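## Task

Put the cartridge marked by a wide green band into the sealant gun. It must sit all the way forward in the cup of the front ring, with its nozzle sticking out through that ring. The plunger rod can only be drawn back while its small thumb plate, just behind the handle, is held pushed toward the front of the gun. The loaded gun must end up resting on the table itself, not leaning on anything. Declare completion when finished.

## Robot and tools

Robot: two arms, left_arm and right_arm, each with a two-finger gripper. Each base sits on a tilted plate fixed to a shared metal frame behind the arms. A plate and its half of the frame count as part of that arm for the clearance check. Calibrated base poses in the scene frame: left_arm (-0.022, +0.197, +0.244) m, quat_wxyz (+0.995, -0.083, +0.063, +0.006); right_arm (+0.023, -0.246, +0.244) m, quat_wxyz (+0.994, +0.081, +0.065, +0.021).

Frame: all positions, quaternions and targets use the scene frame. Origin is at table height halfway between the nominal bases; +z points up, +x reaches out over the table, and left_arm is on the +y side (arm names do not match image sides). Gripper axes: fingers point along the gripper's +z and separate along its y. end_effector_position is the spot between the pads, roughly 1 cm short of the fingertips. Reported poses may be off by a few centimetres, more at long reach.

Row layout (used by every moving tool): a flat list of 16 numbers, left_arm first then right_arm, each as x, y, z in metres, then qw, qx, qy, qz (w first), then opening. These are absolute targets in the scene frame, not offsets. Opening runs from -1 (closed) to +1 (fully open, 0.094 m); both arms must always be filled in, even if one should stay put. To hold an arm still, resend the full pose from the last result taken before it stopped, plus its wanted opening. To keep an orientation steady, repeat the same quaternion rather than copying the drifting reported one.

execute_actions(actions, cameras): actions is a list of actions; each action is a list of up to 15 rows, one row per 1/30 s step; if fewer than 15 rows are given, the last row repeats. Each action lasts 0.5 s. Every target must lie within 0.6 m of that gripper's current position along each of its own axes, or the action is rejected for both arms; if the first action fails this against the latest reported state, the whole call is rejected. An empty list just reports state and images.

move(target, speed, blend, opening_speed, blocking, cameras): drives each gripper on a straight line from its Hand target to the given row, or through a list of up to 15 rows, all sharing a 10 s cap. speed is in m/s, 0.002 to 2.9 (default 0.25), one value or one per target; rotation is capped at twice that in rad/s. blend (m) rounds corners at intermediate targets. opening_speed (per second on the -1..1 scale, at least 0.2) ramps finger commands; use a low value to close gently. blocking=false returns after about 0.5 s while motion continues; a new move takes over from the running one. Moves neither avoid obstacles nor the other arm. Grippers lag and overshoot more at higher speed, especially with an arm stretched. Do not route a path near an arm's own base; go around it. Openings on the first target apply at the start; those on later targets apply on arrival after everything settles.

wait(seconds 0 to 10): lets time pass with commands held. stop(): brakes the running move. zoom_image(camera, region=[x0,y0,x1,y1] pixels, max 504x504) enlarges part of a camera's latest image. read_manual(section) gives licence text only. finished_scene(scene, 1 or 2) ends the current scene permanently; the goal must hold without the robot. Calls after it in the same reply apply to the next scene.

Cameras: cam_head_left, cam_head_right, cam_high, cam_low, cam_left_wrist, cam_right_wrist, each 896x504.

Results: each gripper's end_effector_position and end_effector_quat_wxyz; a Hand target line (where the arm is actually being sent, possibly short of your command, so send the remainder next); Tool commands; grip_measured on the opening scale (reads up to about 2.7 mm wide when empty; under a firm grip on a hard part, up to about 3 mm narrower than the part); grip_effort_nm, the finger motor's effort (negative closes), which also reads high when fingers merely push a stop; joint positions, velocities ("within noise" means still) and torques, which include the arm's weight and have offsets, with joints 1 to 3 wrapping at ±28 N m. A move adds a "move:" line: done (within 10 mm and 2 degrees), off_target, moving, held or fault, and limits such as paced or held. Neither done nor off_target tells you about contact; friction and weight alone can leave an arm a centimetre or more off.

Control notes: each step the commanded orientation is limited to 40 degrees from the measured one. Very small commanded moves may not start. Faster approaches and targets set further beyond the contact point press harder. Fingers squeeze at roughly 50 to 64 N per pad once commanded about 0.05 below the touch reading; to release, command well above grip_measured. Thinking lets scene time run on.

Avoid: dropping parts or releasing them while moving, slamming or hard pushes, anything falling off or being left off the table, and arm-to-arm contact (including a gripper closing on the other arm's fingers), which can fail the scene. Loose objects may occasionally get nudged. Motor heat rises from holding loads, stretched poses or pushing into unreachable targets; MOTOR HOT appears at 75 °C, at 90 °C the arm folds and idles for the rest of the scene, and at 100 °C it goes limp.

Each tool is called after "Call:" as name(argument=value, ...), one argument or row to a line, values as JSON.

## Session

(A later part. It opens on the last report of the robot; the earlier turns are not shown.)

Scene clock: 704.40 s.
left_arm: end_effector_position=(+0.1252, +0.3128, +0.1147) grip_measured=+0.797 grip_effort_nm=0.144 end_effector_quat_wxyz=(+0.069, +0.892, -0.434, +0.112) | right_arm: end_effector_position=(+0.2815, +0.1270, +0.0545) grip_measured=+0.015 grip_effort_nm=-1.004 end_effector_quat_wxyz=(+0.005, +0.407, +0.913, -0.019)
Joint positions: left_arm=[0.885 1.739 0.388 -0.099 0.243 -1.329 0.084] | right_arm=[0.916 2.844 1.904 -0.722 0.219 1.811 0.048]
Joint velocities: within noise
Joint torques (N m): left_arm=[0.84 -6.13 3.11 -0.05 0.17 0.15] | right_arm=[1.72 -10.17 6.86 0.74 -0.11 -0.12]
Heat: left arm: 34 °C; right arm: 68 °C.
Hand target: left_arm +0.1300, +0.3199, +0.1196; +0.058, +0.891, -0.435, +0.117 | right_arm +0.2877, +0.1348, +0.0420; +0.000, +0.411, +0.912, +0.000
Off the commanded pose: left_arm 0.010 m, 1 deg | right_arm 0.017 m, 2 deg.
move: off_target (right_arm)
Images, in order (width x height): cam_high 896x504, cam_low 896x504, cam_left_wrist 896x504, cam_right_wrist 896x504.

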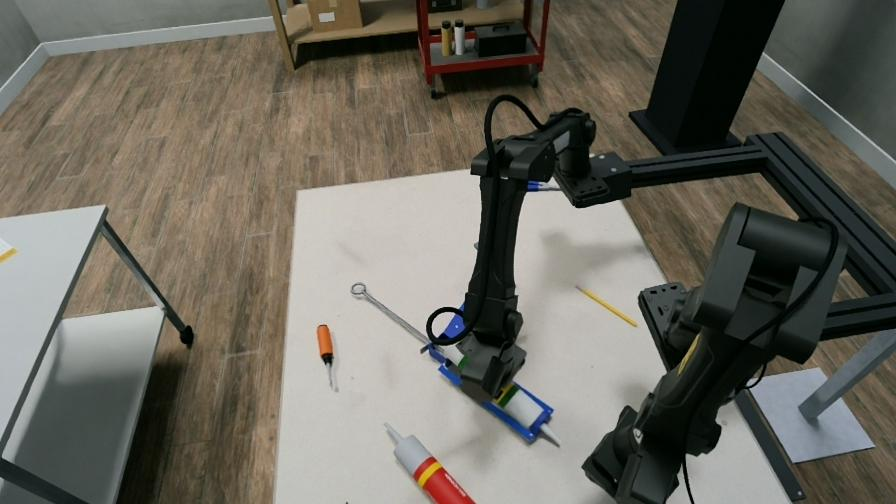

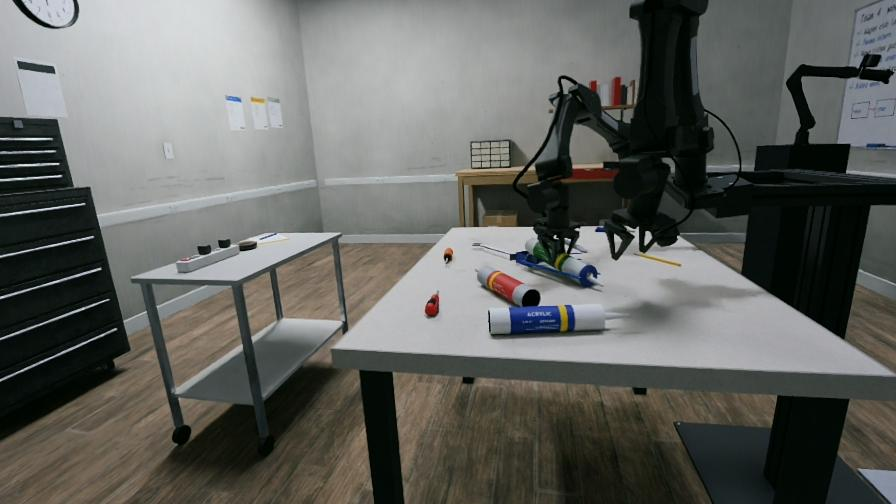

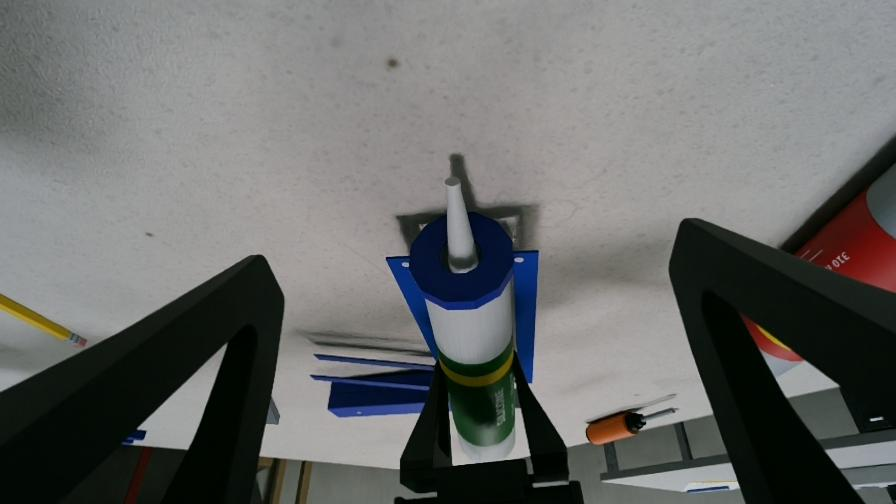

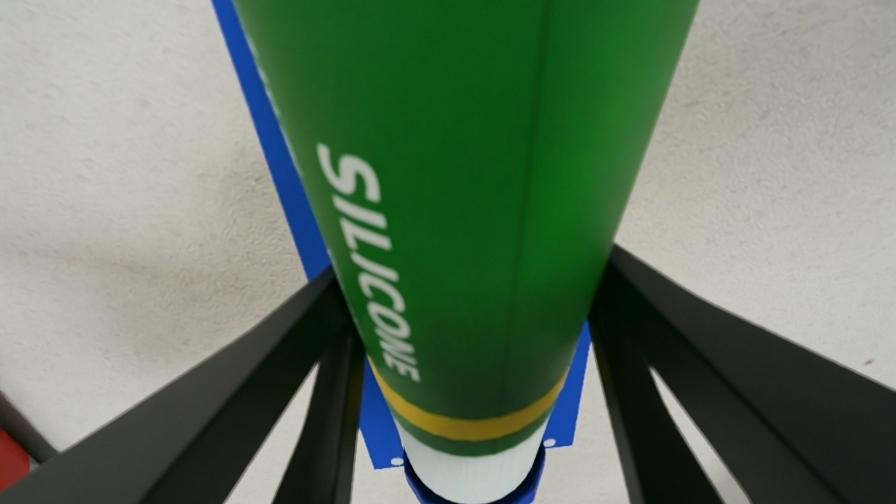

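Call:
move(
  target=[
    [0.13,0.32,0.12,0.0585,0.8905,-0.4355,0.117,0.8,0.2815,0.128,0.0600,0.0,0.4107,0.9118,0.0,0.15],
    [0.13,0.32,0.12,0.0585,0.8905,-0.4355,0.117,0.8,0.2815,0.128,0.0600,0.0,0.4107,0.9118,0.0,0.5],
    [0.13,0.32,0.12,0.0585,0.8905,-0.4355,0.117,0.8,0.28,0.12,0.160,0.0,0.4107,0.9118,0,0.5],
    [0.13,0.32,0.12,0.0585,0.8905,-0.4355,0.117,0.8,0.27,0.055,0.20,0.342,0,0.9397,0,0.5],
  ],
  speed=[0.06,0.06,0.15,0.25],
  cameras=["cam_left_wrist","cam_right_wrist","cam_high","cam_low"],
)

Call:
zoom_image(
  camera="cam_high",
  region=[400, 300, 560, 460],
)

Call:
zoom_image(
  camera="cam_low",
  region=[500, 210, 620, 300],
)

Scene clock: 729.10 s.
left_arm: end_effector_position=(+0.1252, +0.3128, +0.1147) grip_measured=+0.797 grip_effort_nm=0.144 end_effector_quat_wxyz=(+0.069, +0.892, -0.434, +0.112) | right_arm: end_effector_position=(+0.2650, +0.0478, +0.1829) grip_measured=+0.497 grip_effort_nm=0.173 end_effector_quat_wxyz=(+0.319, -0.008, +0.948, -0.018)
Joint positions: left_arm=[0.885 1.739 0.388 -0.099 0.243 -1.329 0.084] | right_arm=[1.14 2.222 1.004 -0.167 0.787 1.034 0.07]
Joint velocities: within noise
Joint torques (N m): left_arm=[0.66 -6.37 3.14 -0.07 0.16 0.12] | right_arm=[3.22 -12.21 4.21 1.03 0.56 -0.06]
Heat: left arm: 34 °C; right arm: 69 °C.
Hand target: left_arm +0.1300, +0.3199, +0.1196; +0.058, +0.891, -0.435, +0.117 | right_arm +0.2698, +0.0548, +0.1997; +0.341, +0.001, +0.940, +0.000
Off the commanded pose: left_arm 0.010 m, 1 deg | right_arm 0.019 m, 4 deg.
move: off_target (right_arm); target 2's new opening was sent with right_arm's hand 0.019 m and 2 deg from that target
Images, in order (width x height): cam_high 896x504, cam_low 896x504, cam_left_wrist 896x504, cam_right_wrist 896x504.

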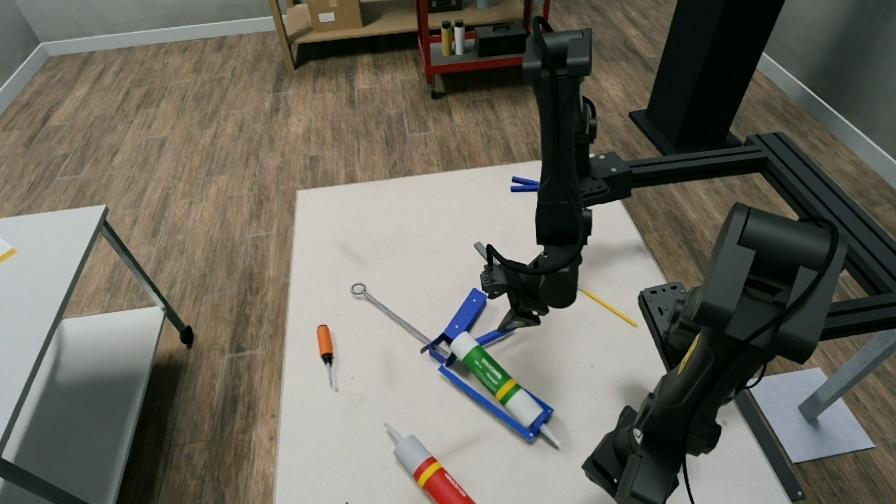

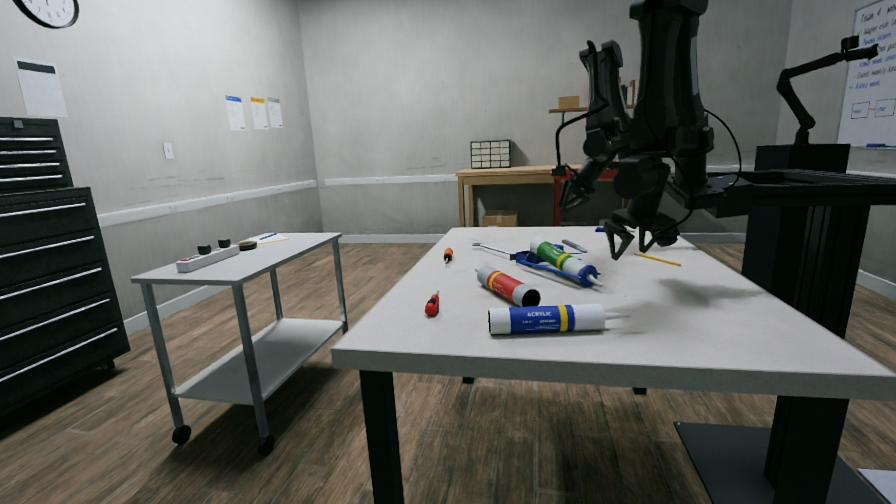

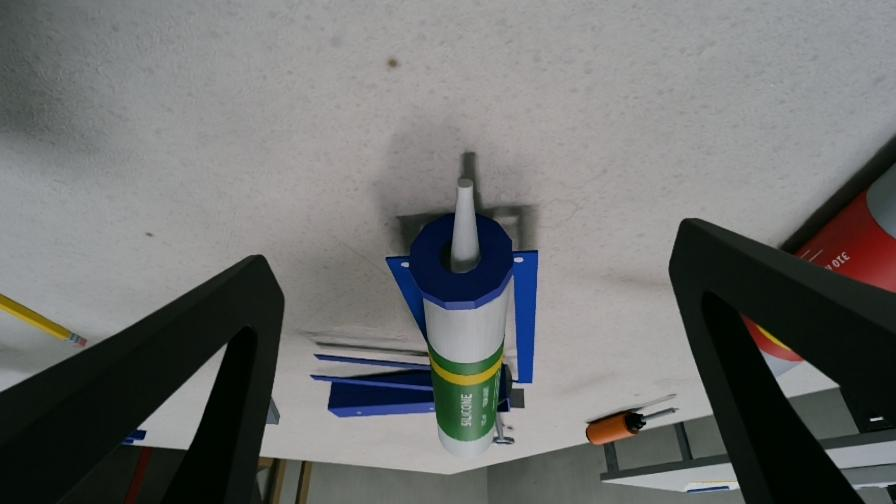

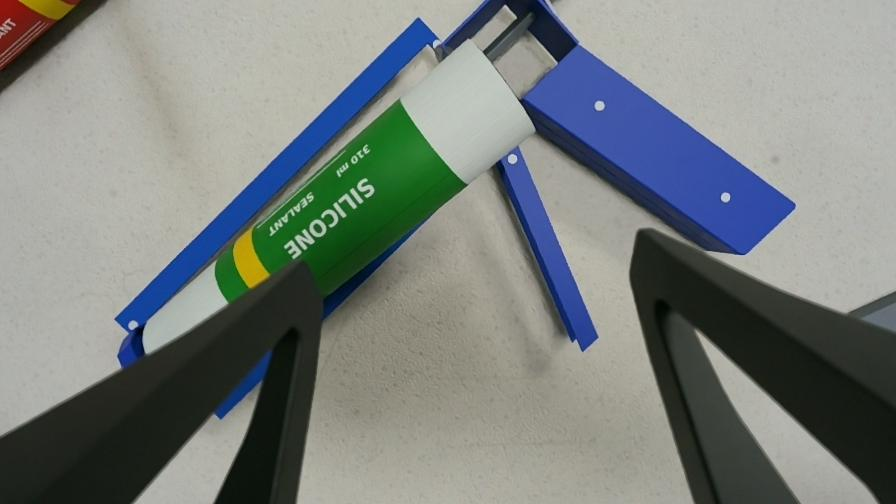

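Scaled by 3.150 from the camera's 896x504 image, which has a finer 1280x720 frame.

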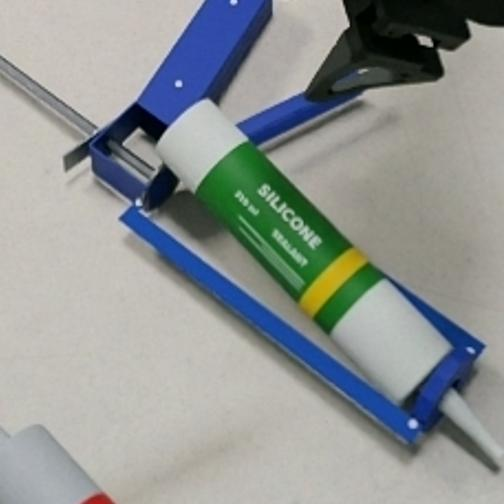

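Scaled by 4.200 from the camera's 896x504 image, which has a finer 1280x720 frame.

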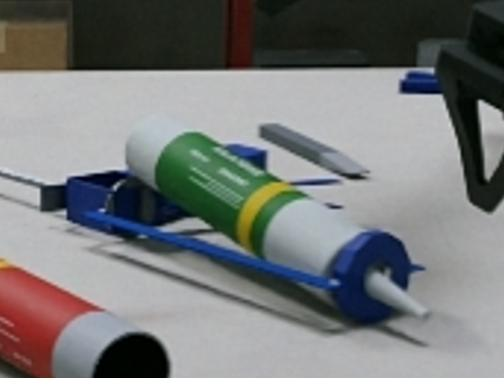

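Call:
move(
  target=[
    [0.13,0.32,0.12,0.0585,0.8905,-0.4355,0.117,0.8,0.279,0.122,0.130,0,0.4540,0.8910,0,1.0],
  ],
  speed=[0.2],
  cameras=["cam_right_wrist"],
)

Scene clock: 757.00 s.
left_arm: end_effector_position=(+0.1252, +0.3128, +0.1147) grip_measured=+0.797 grip_effort_nm=0.144 end_effector_quat_wxyz=(+0.069, +0.892, -0.434, +0.112) | right_arm: end_effector_position=(+0.2785, +0.1234, +0.1323) grip_measured=+0.997 grip_effort_nm=0.173 end_effector_quat_wxyz=(+0.003, +0.448, +0.894, +0.009)
Joint positions: left_arm=[0.885 1.739 0.388 -0.099 0.243 -1.329 0.084] | right_arm=[0.946 2.593 1.741 -0.759 0.203 1.92 0.094]
Joint velocities: within noise
Joint torques (N m): left_arm=[0.76 -6.17 3.08 -0.03 0.2 0.18] | right_arm=[2.29 -11.04 7.71 -0.02 -0.02 0.11]
Heat: left arm: 34 °C; right arm: 65 °C.
Hand target: left_arm +0.1300, +0.3199, +0.1196; +0.058, +0.891, -0.435, +0.117 | right_arm +0.2789, +0.1219, +0.1300; +0.000, +0.454, +0.891, +0.000
Off the commanded pose: left_arm 0.010 m, 1 deg | right_arm 0.003 m, 1 deg.
move: done
Images, in order (width x height): cam_right_wrist 896x504.

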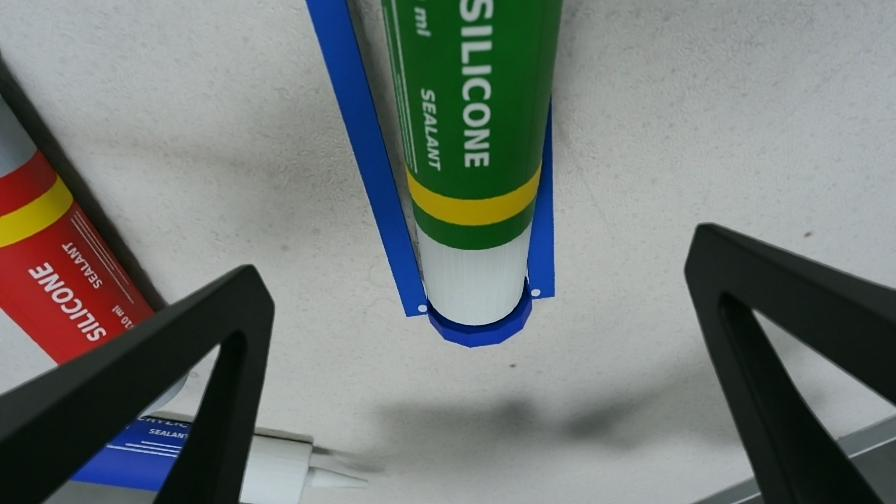

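Call:
move(
  target=[
    [0.13,0.32,0.12,0.0585,0.8905,-0.4355,0.117,0.8,0.2845,0.129,0.061,0.0076,0.4355,0.9001,-0.0037,0.35],
    [0.13,0.32,0.12,0.0585,0.8905,-0.4355,0.117,0.8,0.2845,0.129,0.061,0.0076,0.4355,0.9001,-0.0037,-0.03],
  ],
  speed=[0.1,0.1],
  cameras=["cam_left_wrist","cam_right_wrist","cam_low"],
)

Scene clock: 775.53 s.
left_arm: end_effector_position=(+0.1252, +0.3128, +0.1147) grip_measured=+0.797 grip_effort_nm=0.139 end_effector_quat_wxyz=(+0.069, +0.892, -0.434, +0.112) | right_arm: end_effector_position=(+0.2753, +0.1249, +0.0631) grip_measured=-0.026 grip_effort_nm=-0.227 end_effector_quat_wxyz=(-0.002, +0.431, +0.902, -0.013)
Joint positions: left_arm=[0.885 1.739 0.388 -0.099 0.243 -1.329 0.084] | right_arm=[0.922 2.795 1.839 -0.696 0.202 1.867 0.046]
Joint velocities: within noise
Joint torques (N m): left_arm=[0.84 -6.17 3.12 -0.07 0.2 0.18] | right_arm=[2.29 -11.79 7.06 0.34 0.15 0]
Heat: left arm: 34 °C; right arm: 64 °C.
Hand target: left_arm +0.1300, +0.3199, +0.1196; +0.058, +0.891, -0.435, +0.117 | right_arm +0.2844, +0.1287, +0.0613; +0.008, +0.436, +0.900, -0.004
Off the commanded pose: left_arm 0.010 m, 1 deg | right_arm 0.010 m, 2 deg.
move: done
Images, in order (width x height): cam_low 896x504, cam_left_wrist 896x504, cam_right_wrist 896x504.

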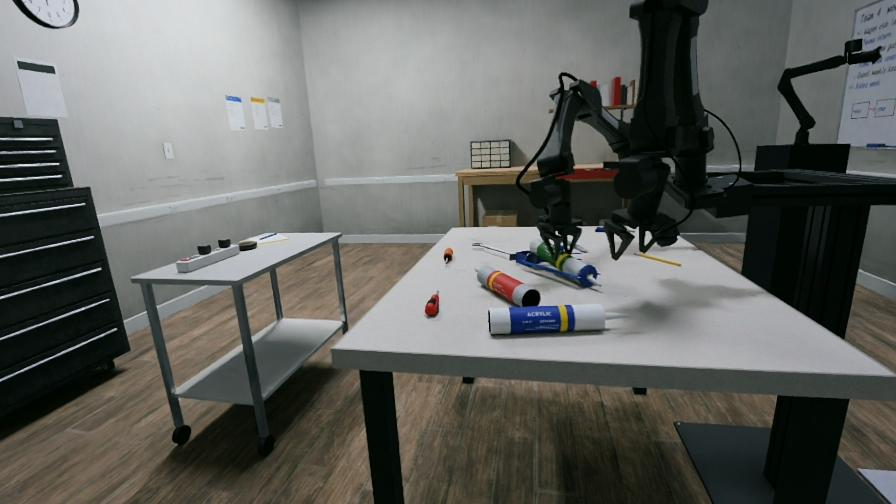

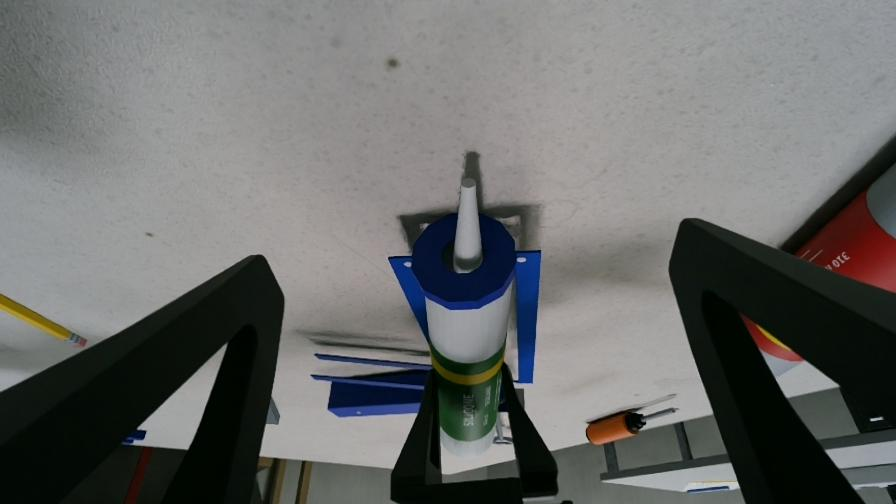

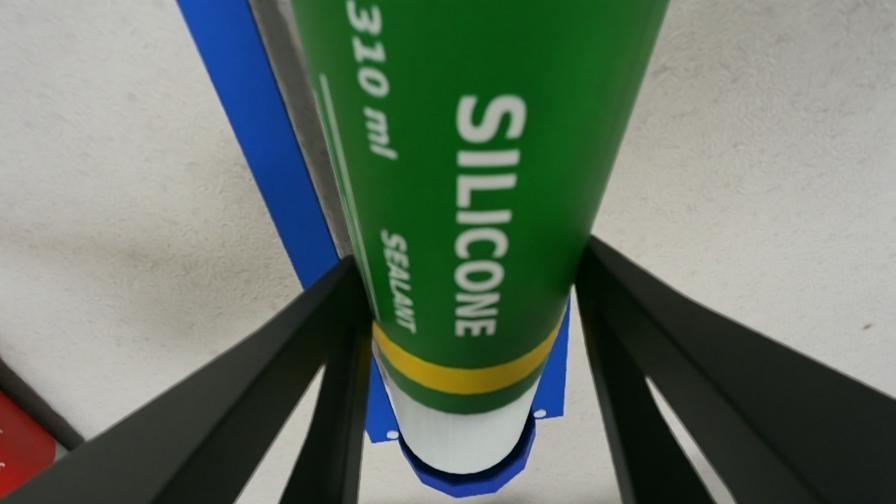

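Call:
move(
  target=[
    [0.13,0.32,0.12,0.0585,0.8905,-0.4355,0.117,0.8,0.291,0.133,0.072,0.0076,0.4384,0.8987,-0.0037,-0.03],
  ],
  speed=[0.06],
  cameras=["cam_left_wrist","cam_right_wrist","cam_low"],
)

Scene clock: 783.33 s.
left_arm: end_effector_position=(+0.1252, +0.3128, +0.1147) grip_measured=+0.797 grip_effort_nm=0.144 end_effector_quat_wxyz=(+0.069, +0.892, -0.434, +0.112) | right_arm: end_effector_position=(+0.2805, +0.1301, +0.0709) grip_measured=-0.027 grip_effort_nm=-0.139 end_effector_quat_wxyz=(-0.002, +0.432, +0.902, -0.011)
Joint positions: left_arm=[0.885 1.739 0.388 -0.099 0.243 -1.329 0.084] | right_arm=[0.922 2.795 1.878 -0.731 0.2 1.868 0.046]
Joint velocities: within noise
Joint torques (N m): left_arm=[0.54 -6.17 3.1 -0.05 0.16 0.13] | right_arm=[2.11 -12.38 7.71 0.16 0.17 0]
Heat: left arm: 34 °C; right arm: 64 °C.
Hand target: left_arm +0.1300, +0.3199, +0.1196; +0.058, +0.891, -0.435, +0.117 | right_arm +0.2909, +0.1328, +0.0722; +0.007, +0.438, +0.899, -0.004
Off the commanded pose: left_arm 0.010 m, 1 deg | right_arm 0.011 m, 2 deg.
move: off_target (right_arm)
Images, in order (width x height): cam_low 896x504, cam_left_wrist 896x504, cam_right_wrist 896x504.

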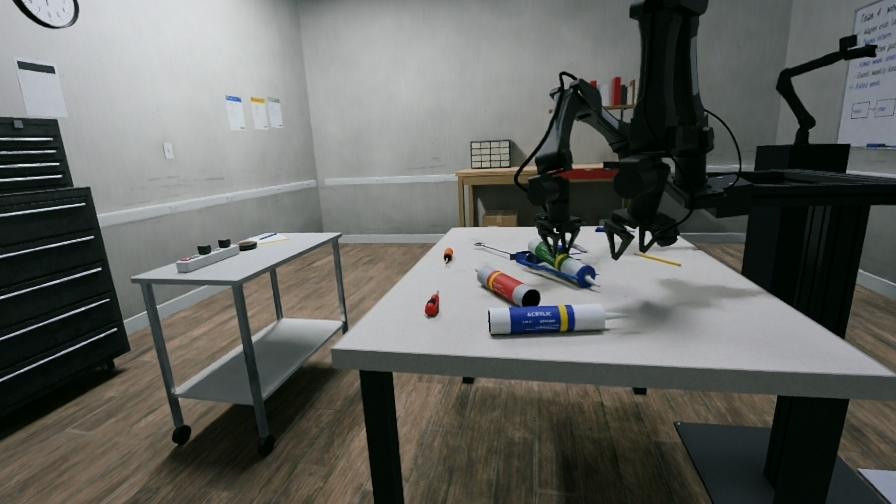

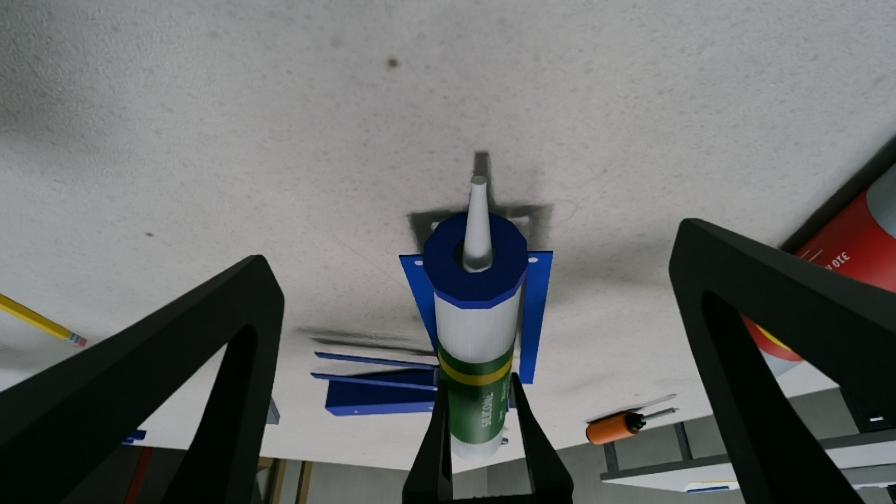

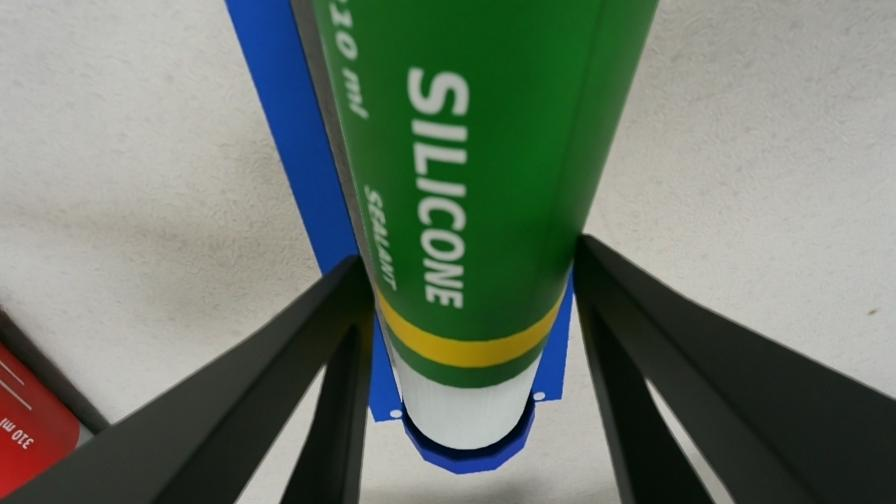

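Call:
move(
  target=[
    [0.13,0.32,0.12,0.0585,0.8905,-0.4355,0.117,0.8,0.291,0.1335,0.056,0.0076,0.4384,0.8987,-0.0037,-0.03],
  ],
  speed=[0.06],
  cameras=["cam_left_wrist","cam_right_wrist","cam_low"],
)

Call:
zoom_image(
  camera="cam_low",
  region=[500, 210, 620, 300],
)

Scene clock: 789.77 s.
left_arm: end_effector_position=(+0.1252, +0.3128, +0.1147) grip_measured=+0.797 grip_effort_nm=0.139 end_effector_quat_wxyz=(+0.069, +0.892, -0.434, +0.112) | right_arm: end_effector_position=(+0.2790, +0.1297, +0.0661) grip_measured=-0.027 grip_effort_nm=-0.134 end_effector_quat_wxyz=(-0.003, +0.431, +0.902, -0.017)
Joint positions: left_arm=[0.885 1.739 0.388 -0.099 0.243 -1.329 0.084] | right_arm=[0.922 2.815 1.896 -0.741 0.2 1.868 0.046]
Joint velocities: within noise
Joint torques (N m): left_arm=[0.7 -6.23 3.1 -0.06 0.14 0.17] | right_arm=[1.62 -10.61 7.27 0.56 0.19 -0.04]
Heat: left arm: 34 °C; right arm: 64 °C.
Hand target: left_arm +0.1300, +0.3199, +0.1196; +0.058, +0.891, -0.435, +0.117 | right_arm +0.2906, +0.1329, +0.0566; +0.008, +0.439, +0.899, -0.004
Off the commanded pose: left_arm 0.010 m, 1 deg | right_arm 0.016 m, 2 deg.
move: off_target (right_arm)
Images, in order (width x height): cam_low 896x504, cam_left_wrist 896x504, cam_right_wrist 896x504.

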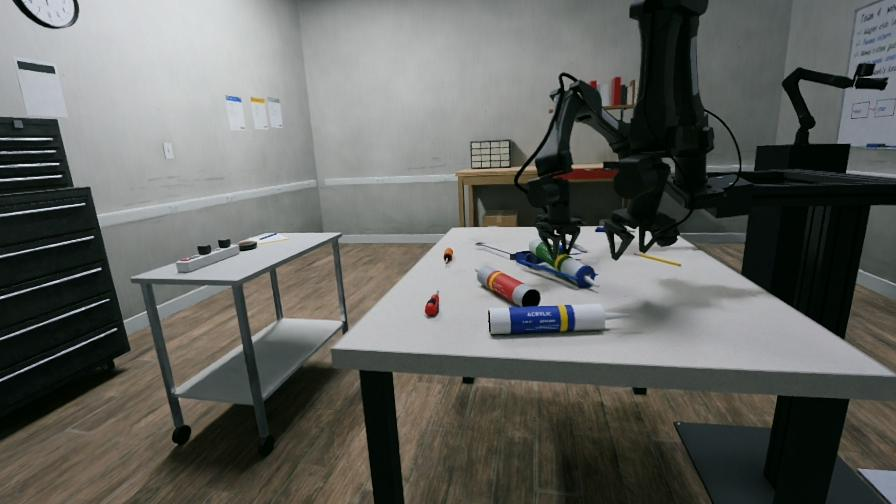

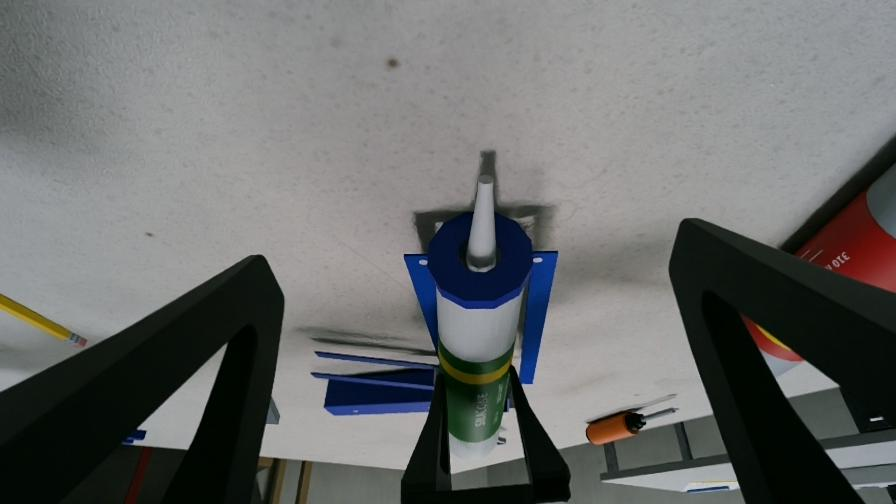

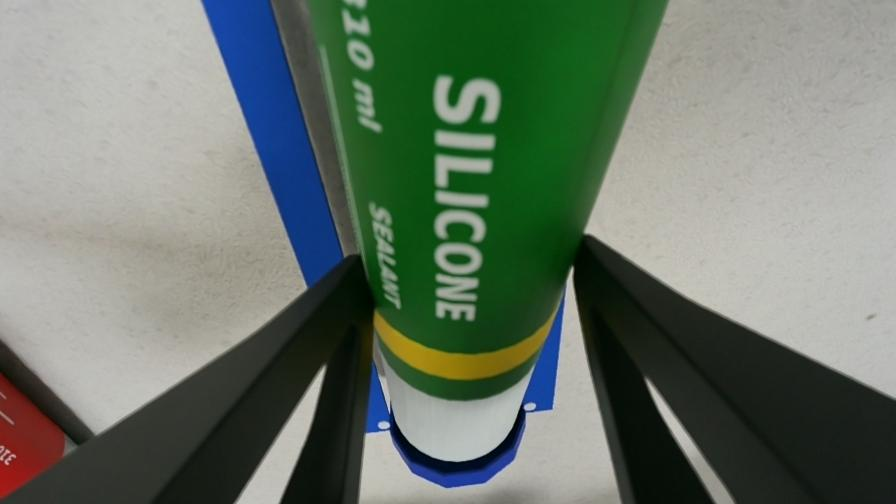

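Scaled by 4.200 from the camera's 896x504 image, which has a finer 1280x720 frame.

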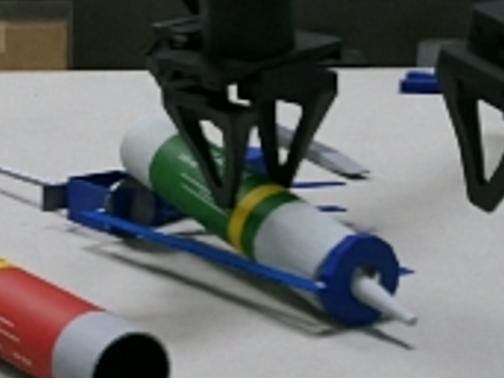

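Call:
move(
  target=[
    [0.13,0.32,0.12,0.0585,0.8905,-0.4355,0.117,0.8,0.291,0.1335,0.056,0.0076,0.4384,0.8987,-0.0037,0.15],
    [0.13,0.32,0.12,0.0585,0.8905,-0.4355,0.117,0.8,0.2895,0.1335,0.052,0.0155,0.4538,0.8909,-0.0079,0.15],
    [0.13,0.32,0.12,0.0585,0.8905,-0.4355,0.117,0.8,0.2895,0.1335,0.052,0.0155,0.4538,0.8909,-0.0079,-0.03],
  ],
  speed=[0.06,0.06,0.06],
  cameras=["cam_left_wrist","cam_right_wrist","cam_low"],
)

Call:
zoom_image(
  camera="cam_low",
  region=[500, 210, 620, 300],
)

Scene clock: 796.87 s.
left_arm: end_effector_position=(+0.1252, +0.3128, +0.1147) grip_measured=+0.797 grip_effort_nm=0.149 end_effector_quat_wxyz=(+0.069, +0.892, -0.434, +0.112) | right_arm: end_effector_position=(+0.2794, +0.1271, +0.0546) grip_measured=+0.016 grip_effort_nm=-1.004 end_effector_quat_wxyz=(+0.000, +0.449, +0.894, -0.021)
Joint positions: left_arm=[0.885 1.739 0.388 -0.099 0.243 -1.329 0.084] | right_arm=[0.916 2.845 1.907 -0.73 0.207 1.903 0.048]
Joint velocities: within noise
Joint torques (N m): left_arm=[0.68 -6.12 3.04 -0.04 0.16 0.14] | right_arm=[2.74 -11.73 7.5 0.35 0.29 0.07]
Heat: left arm: 34 °C; right arm: 65 °C.
Hand target: left_arm +0.1300, +0.3199, +0.1196; +0.058, +0.891, -0.435, +0.117 | right_arm +0.2893, +0.1332, +0.0524; +0.015, +0.454, +0.891, -0.008
Off the commanded pose: left_arm 0.010 m, 1 deg | right_arm 0.012 m, 2 deg.
move: off_target (right_arm); target 3's new opening was sent with right_arm's hand 0.012 m and 3 deg from that target
Images, in order (width x height): cam_low 896x504, cam_left_wrist 896x504, cam_right_wrist 896x504.

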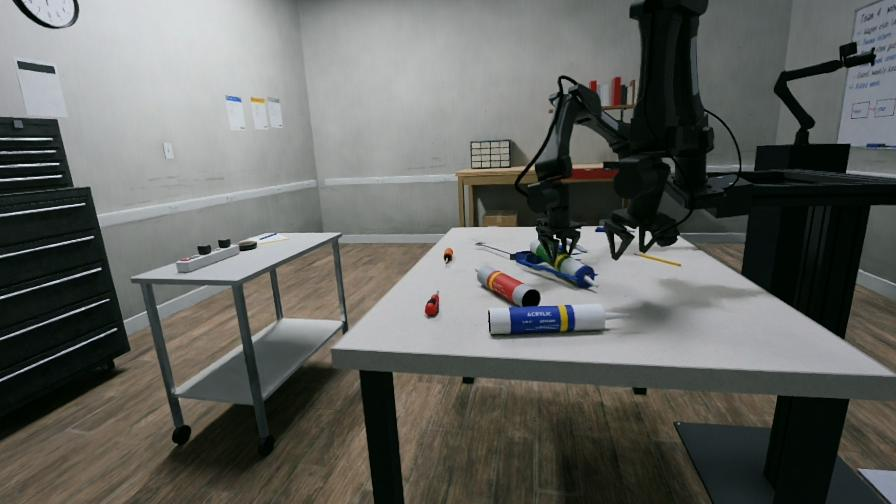

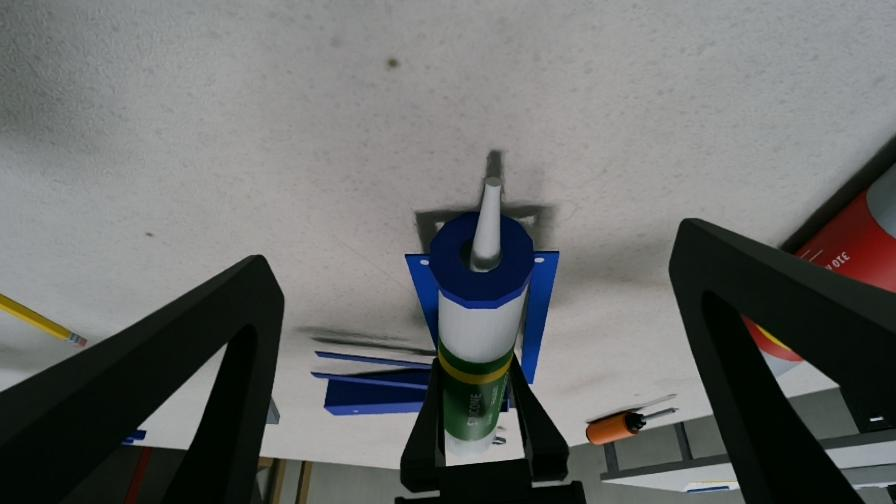

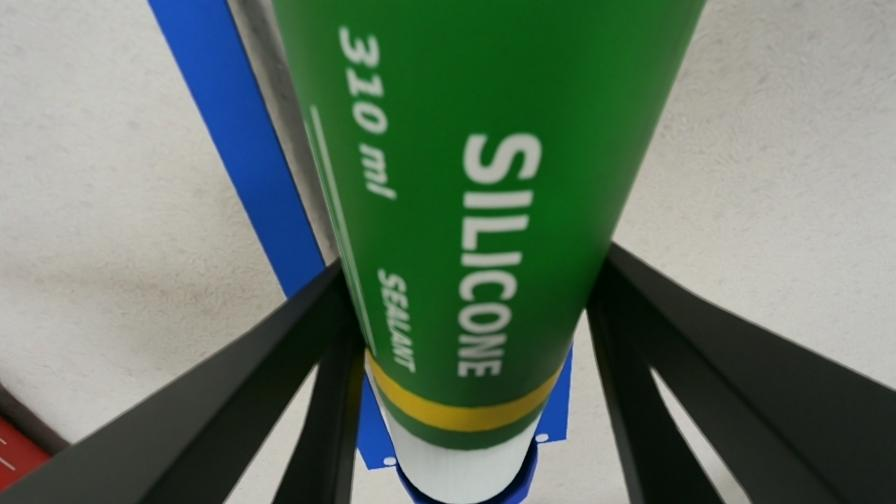

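Scaled by 4.200 from the camera's 896x504 image, which has a finer 1280x720 frame.

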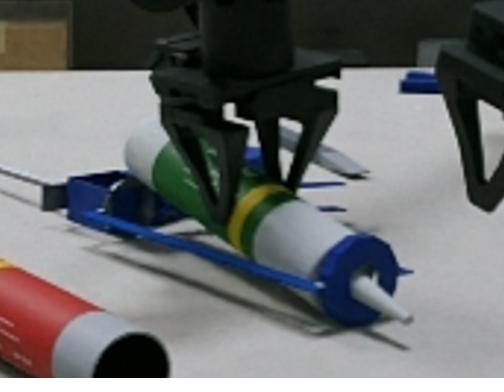

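Call:
move(
  target=[
    [0.13,0.32,0.12,0.0585,0.8905,-0.4355,0.117,0.8,0.294,0.136,0.079,0.0231,0.4620,0.8863,-0.0120,-0.03],
  ],
  speed=[0.06],
  cameras=["cam_left_wrist","cam_right_wrist","cam_low"],
)

Scene clock: 810.13 s.
left_arm: end_effector_position=(+0.1252, +0.3128, +0.1147) grip_measured=+0.797 grip_effort_nm=0.144 end_effector_quat_wxyz=(+0.069, +0.892, -0.434, +0.112) | right_arm: end_effector_position=(+0.2825, +0.1276, +0.0592) grip_measured=+0.016 grip_effort_nm=-1.004 end_effector_quat_wxyz=(+0.004, +0.458, +0.888, -0.024)
Joint positions: left_arm=[0.885 1.739 0.388 -0.099 0.243 -1.329 0.084] | right_arm=[0.916 2.845 1.93 -0.758 0.214 1.926 0.048]
Joint velocities: within noise
Joint torques (N m): left_arm=[0.66 -6.16 3 -0.03 0.16 0.16] | right_arm=[3.97 -15.47 8.02 -0.22 0.34 0.15]
Heat: left arm: 34 °C; right arm: 66 °C.
Hand target: left_arm +0.1300, +0.3199, +0.1196; +0.058, +0.891, -0.435, +0.117 | right_arm +0.2936, +0.1358, +0.0788; +0.023, +0.462, +0.886, -0.011
Off the commanded pose: left_arm 0.010 m, 1 deg | right_arm 0.024 m, 3 deg.
move: off_target (right_arm)
Images, in order (width x height): cam_low 896x504, cam_left_wrist 896x504, cam_right_wrist 896x504.

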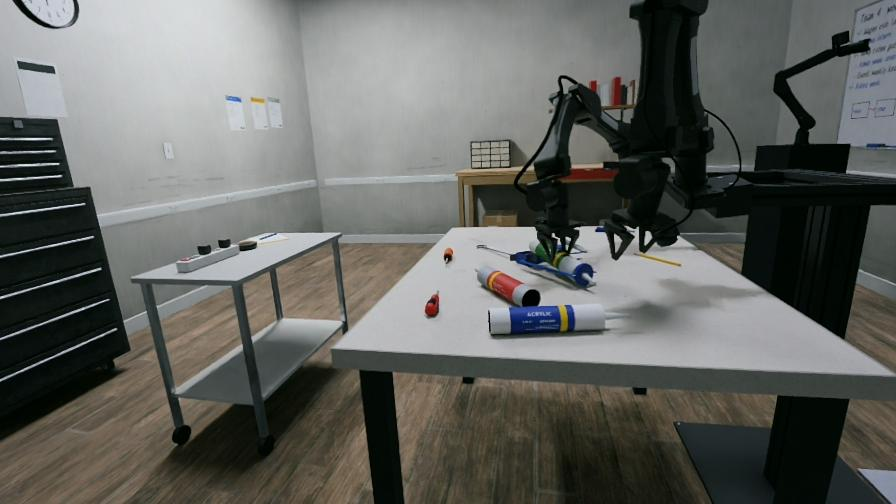

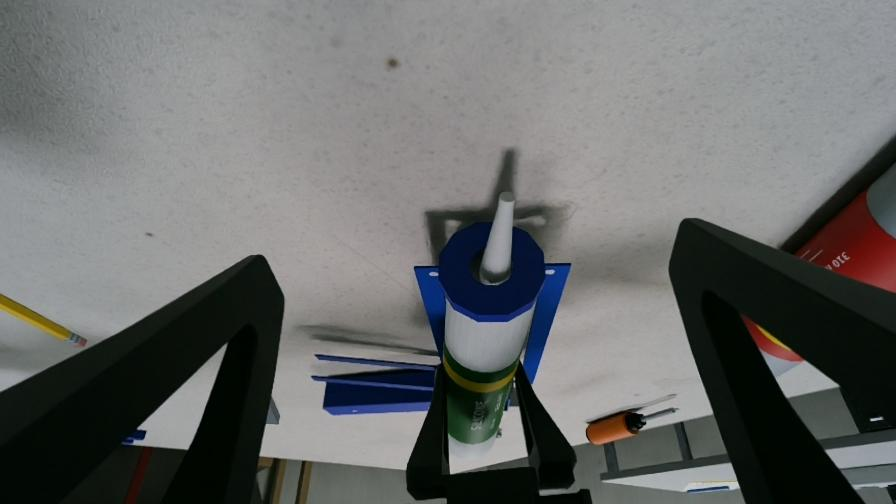

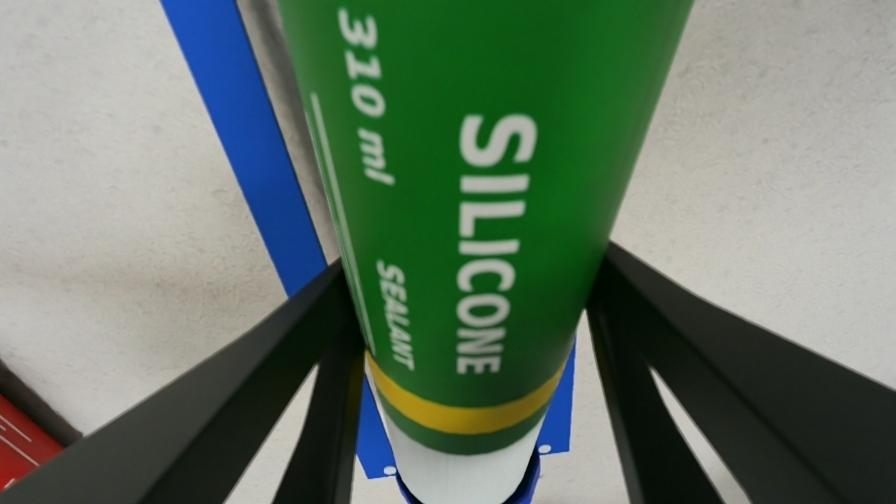

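Call:
move(
  target=[
    [0.13,0.32,0.12,0.0585,0.8905,-0.4355,0.117,0.8,0.294,0.1365,0.079,0.0238,0.4064,0.9131,-0.0106,-0.03],
  ],
  speed=[0.06],
  cameras=["cam_left_wrist","cam_right_wrist","cam_low"],
)

Scene clock: 828.10 s.
left_arm: end_effector_position=(+0.1252, +0.3128, +0.1147) grip_measured=+0.797 grip_effort_nm=0.139 end_effector_quat_wxyz=(+0.069, +0.892, -0.434, +0.112) | right_arm: end_effector_position=(+0.2830, +0.1258, +0.0594) grip_measured=+0.016 grip_effort_nm=-1.009 end_effector_quat_wxyz=(+0.006, +0.416, +0.909, -0.027)
Joint positions: left_arm=[0.885 1.739 0.388 -0.099 0.243 -1.329 0.084] | right_arm=[0.916 2.845 1.931 -0.763 0.222 1.833 0.048]
Joint velocities: within noise
Joint torques (N m): left_arm=[0.77 -6.3 2.99 -0.06 0.16 0.14] | right_arm=[4.05 -15.71 7.45 -0.12 0.3 -0.12]
Heat: left arm: 34 °C; right arm: 70 °C.
Hand target: left_arm +0.1300, +0.3199, +0.1196; +0.058, +0.891, -0.435, +0.117 | right_arm +0.2936, +0.1363, +0.0789; +0.024, +0.407, +0.913, -0.010
Off the commanded pose: left_arm 0.010 m, 1 deg | right_arm 0.025 m, 3 deg.
move: off_target (right_arm)
Images, in order (width x height): cam_low 896x504, cam_left_wrist 896x504, cam_right_wrist 896x504.

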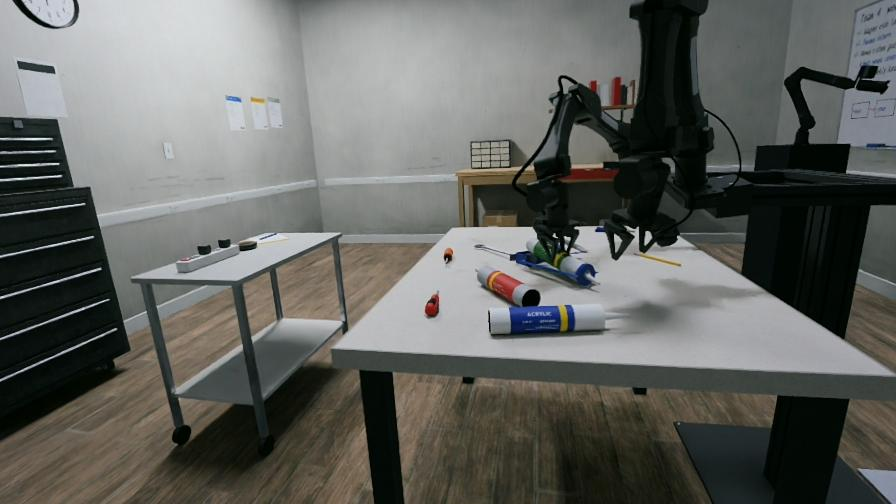

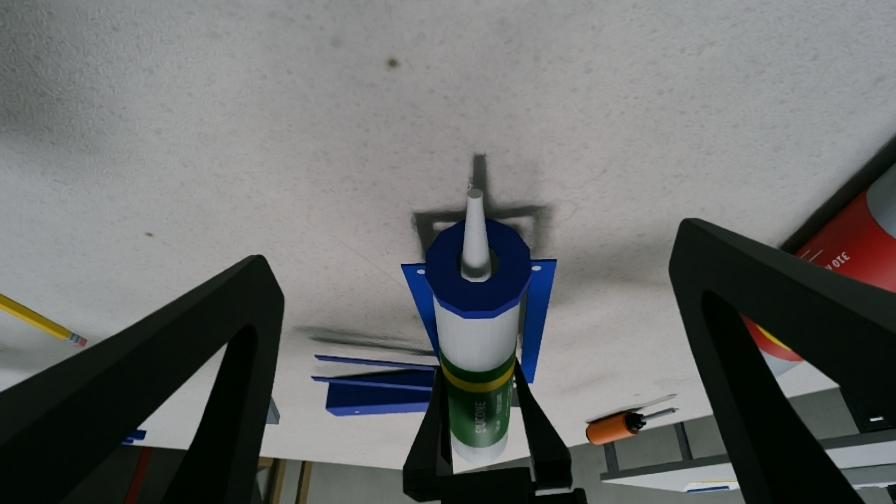

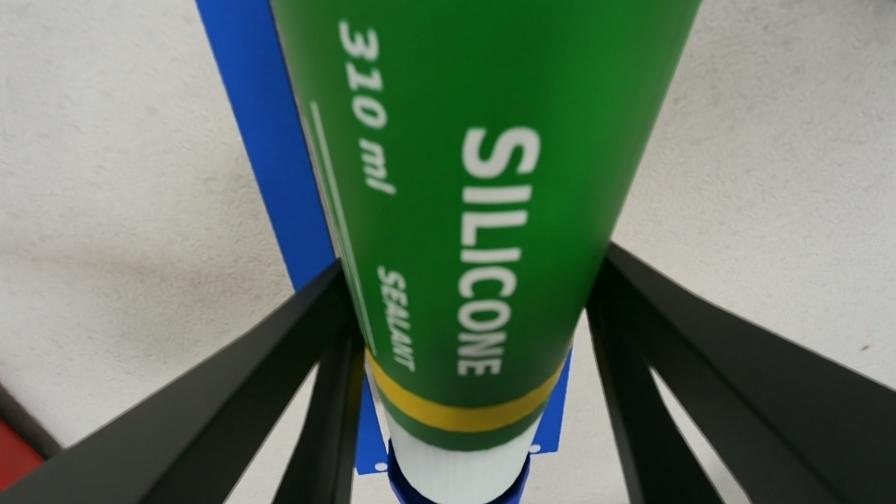

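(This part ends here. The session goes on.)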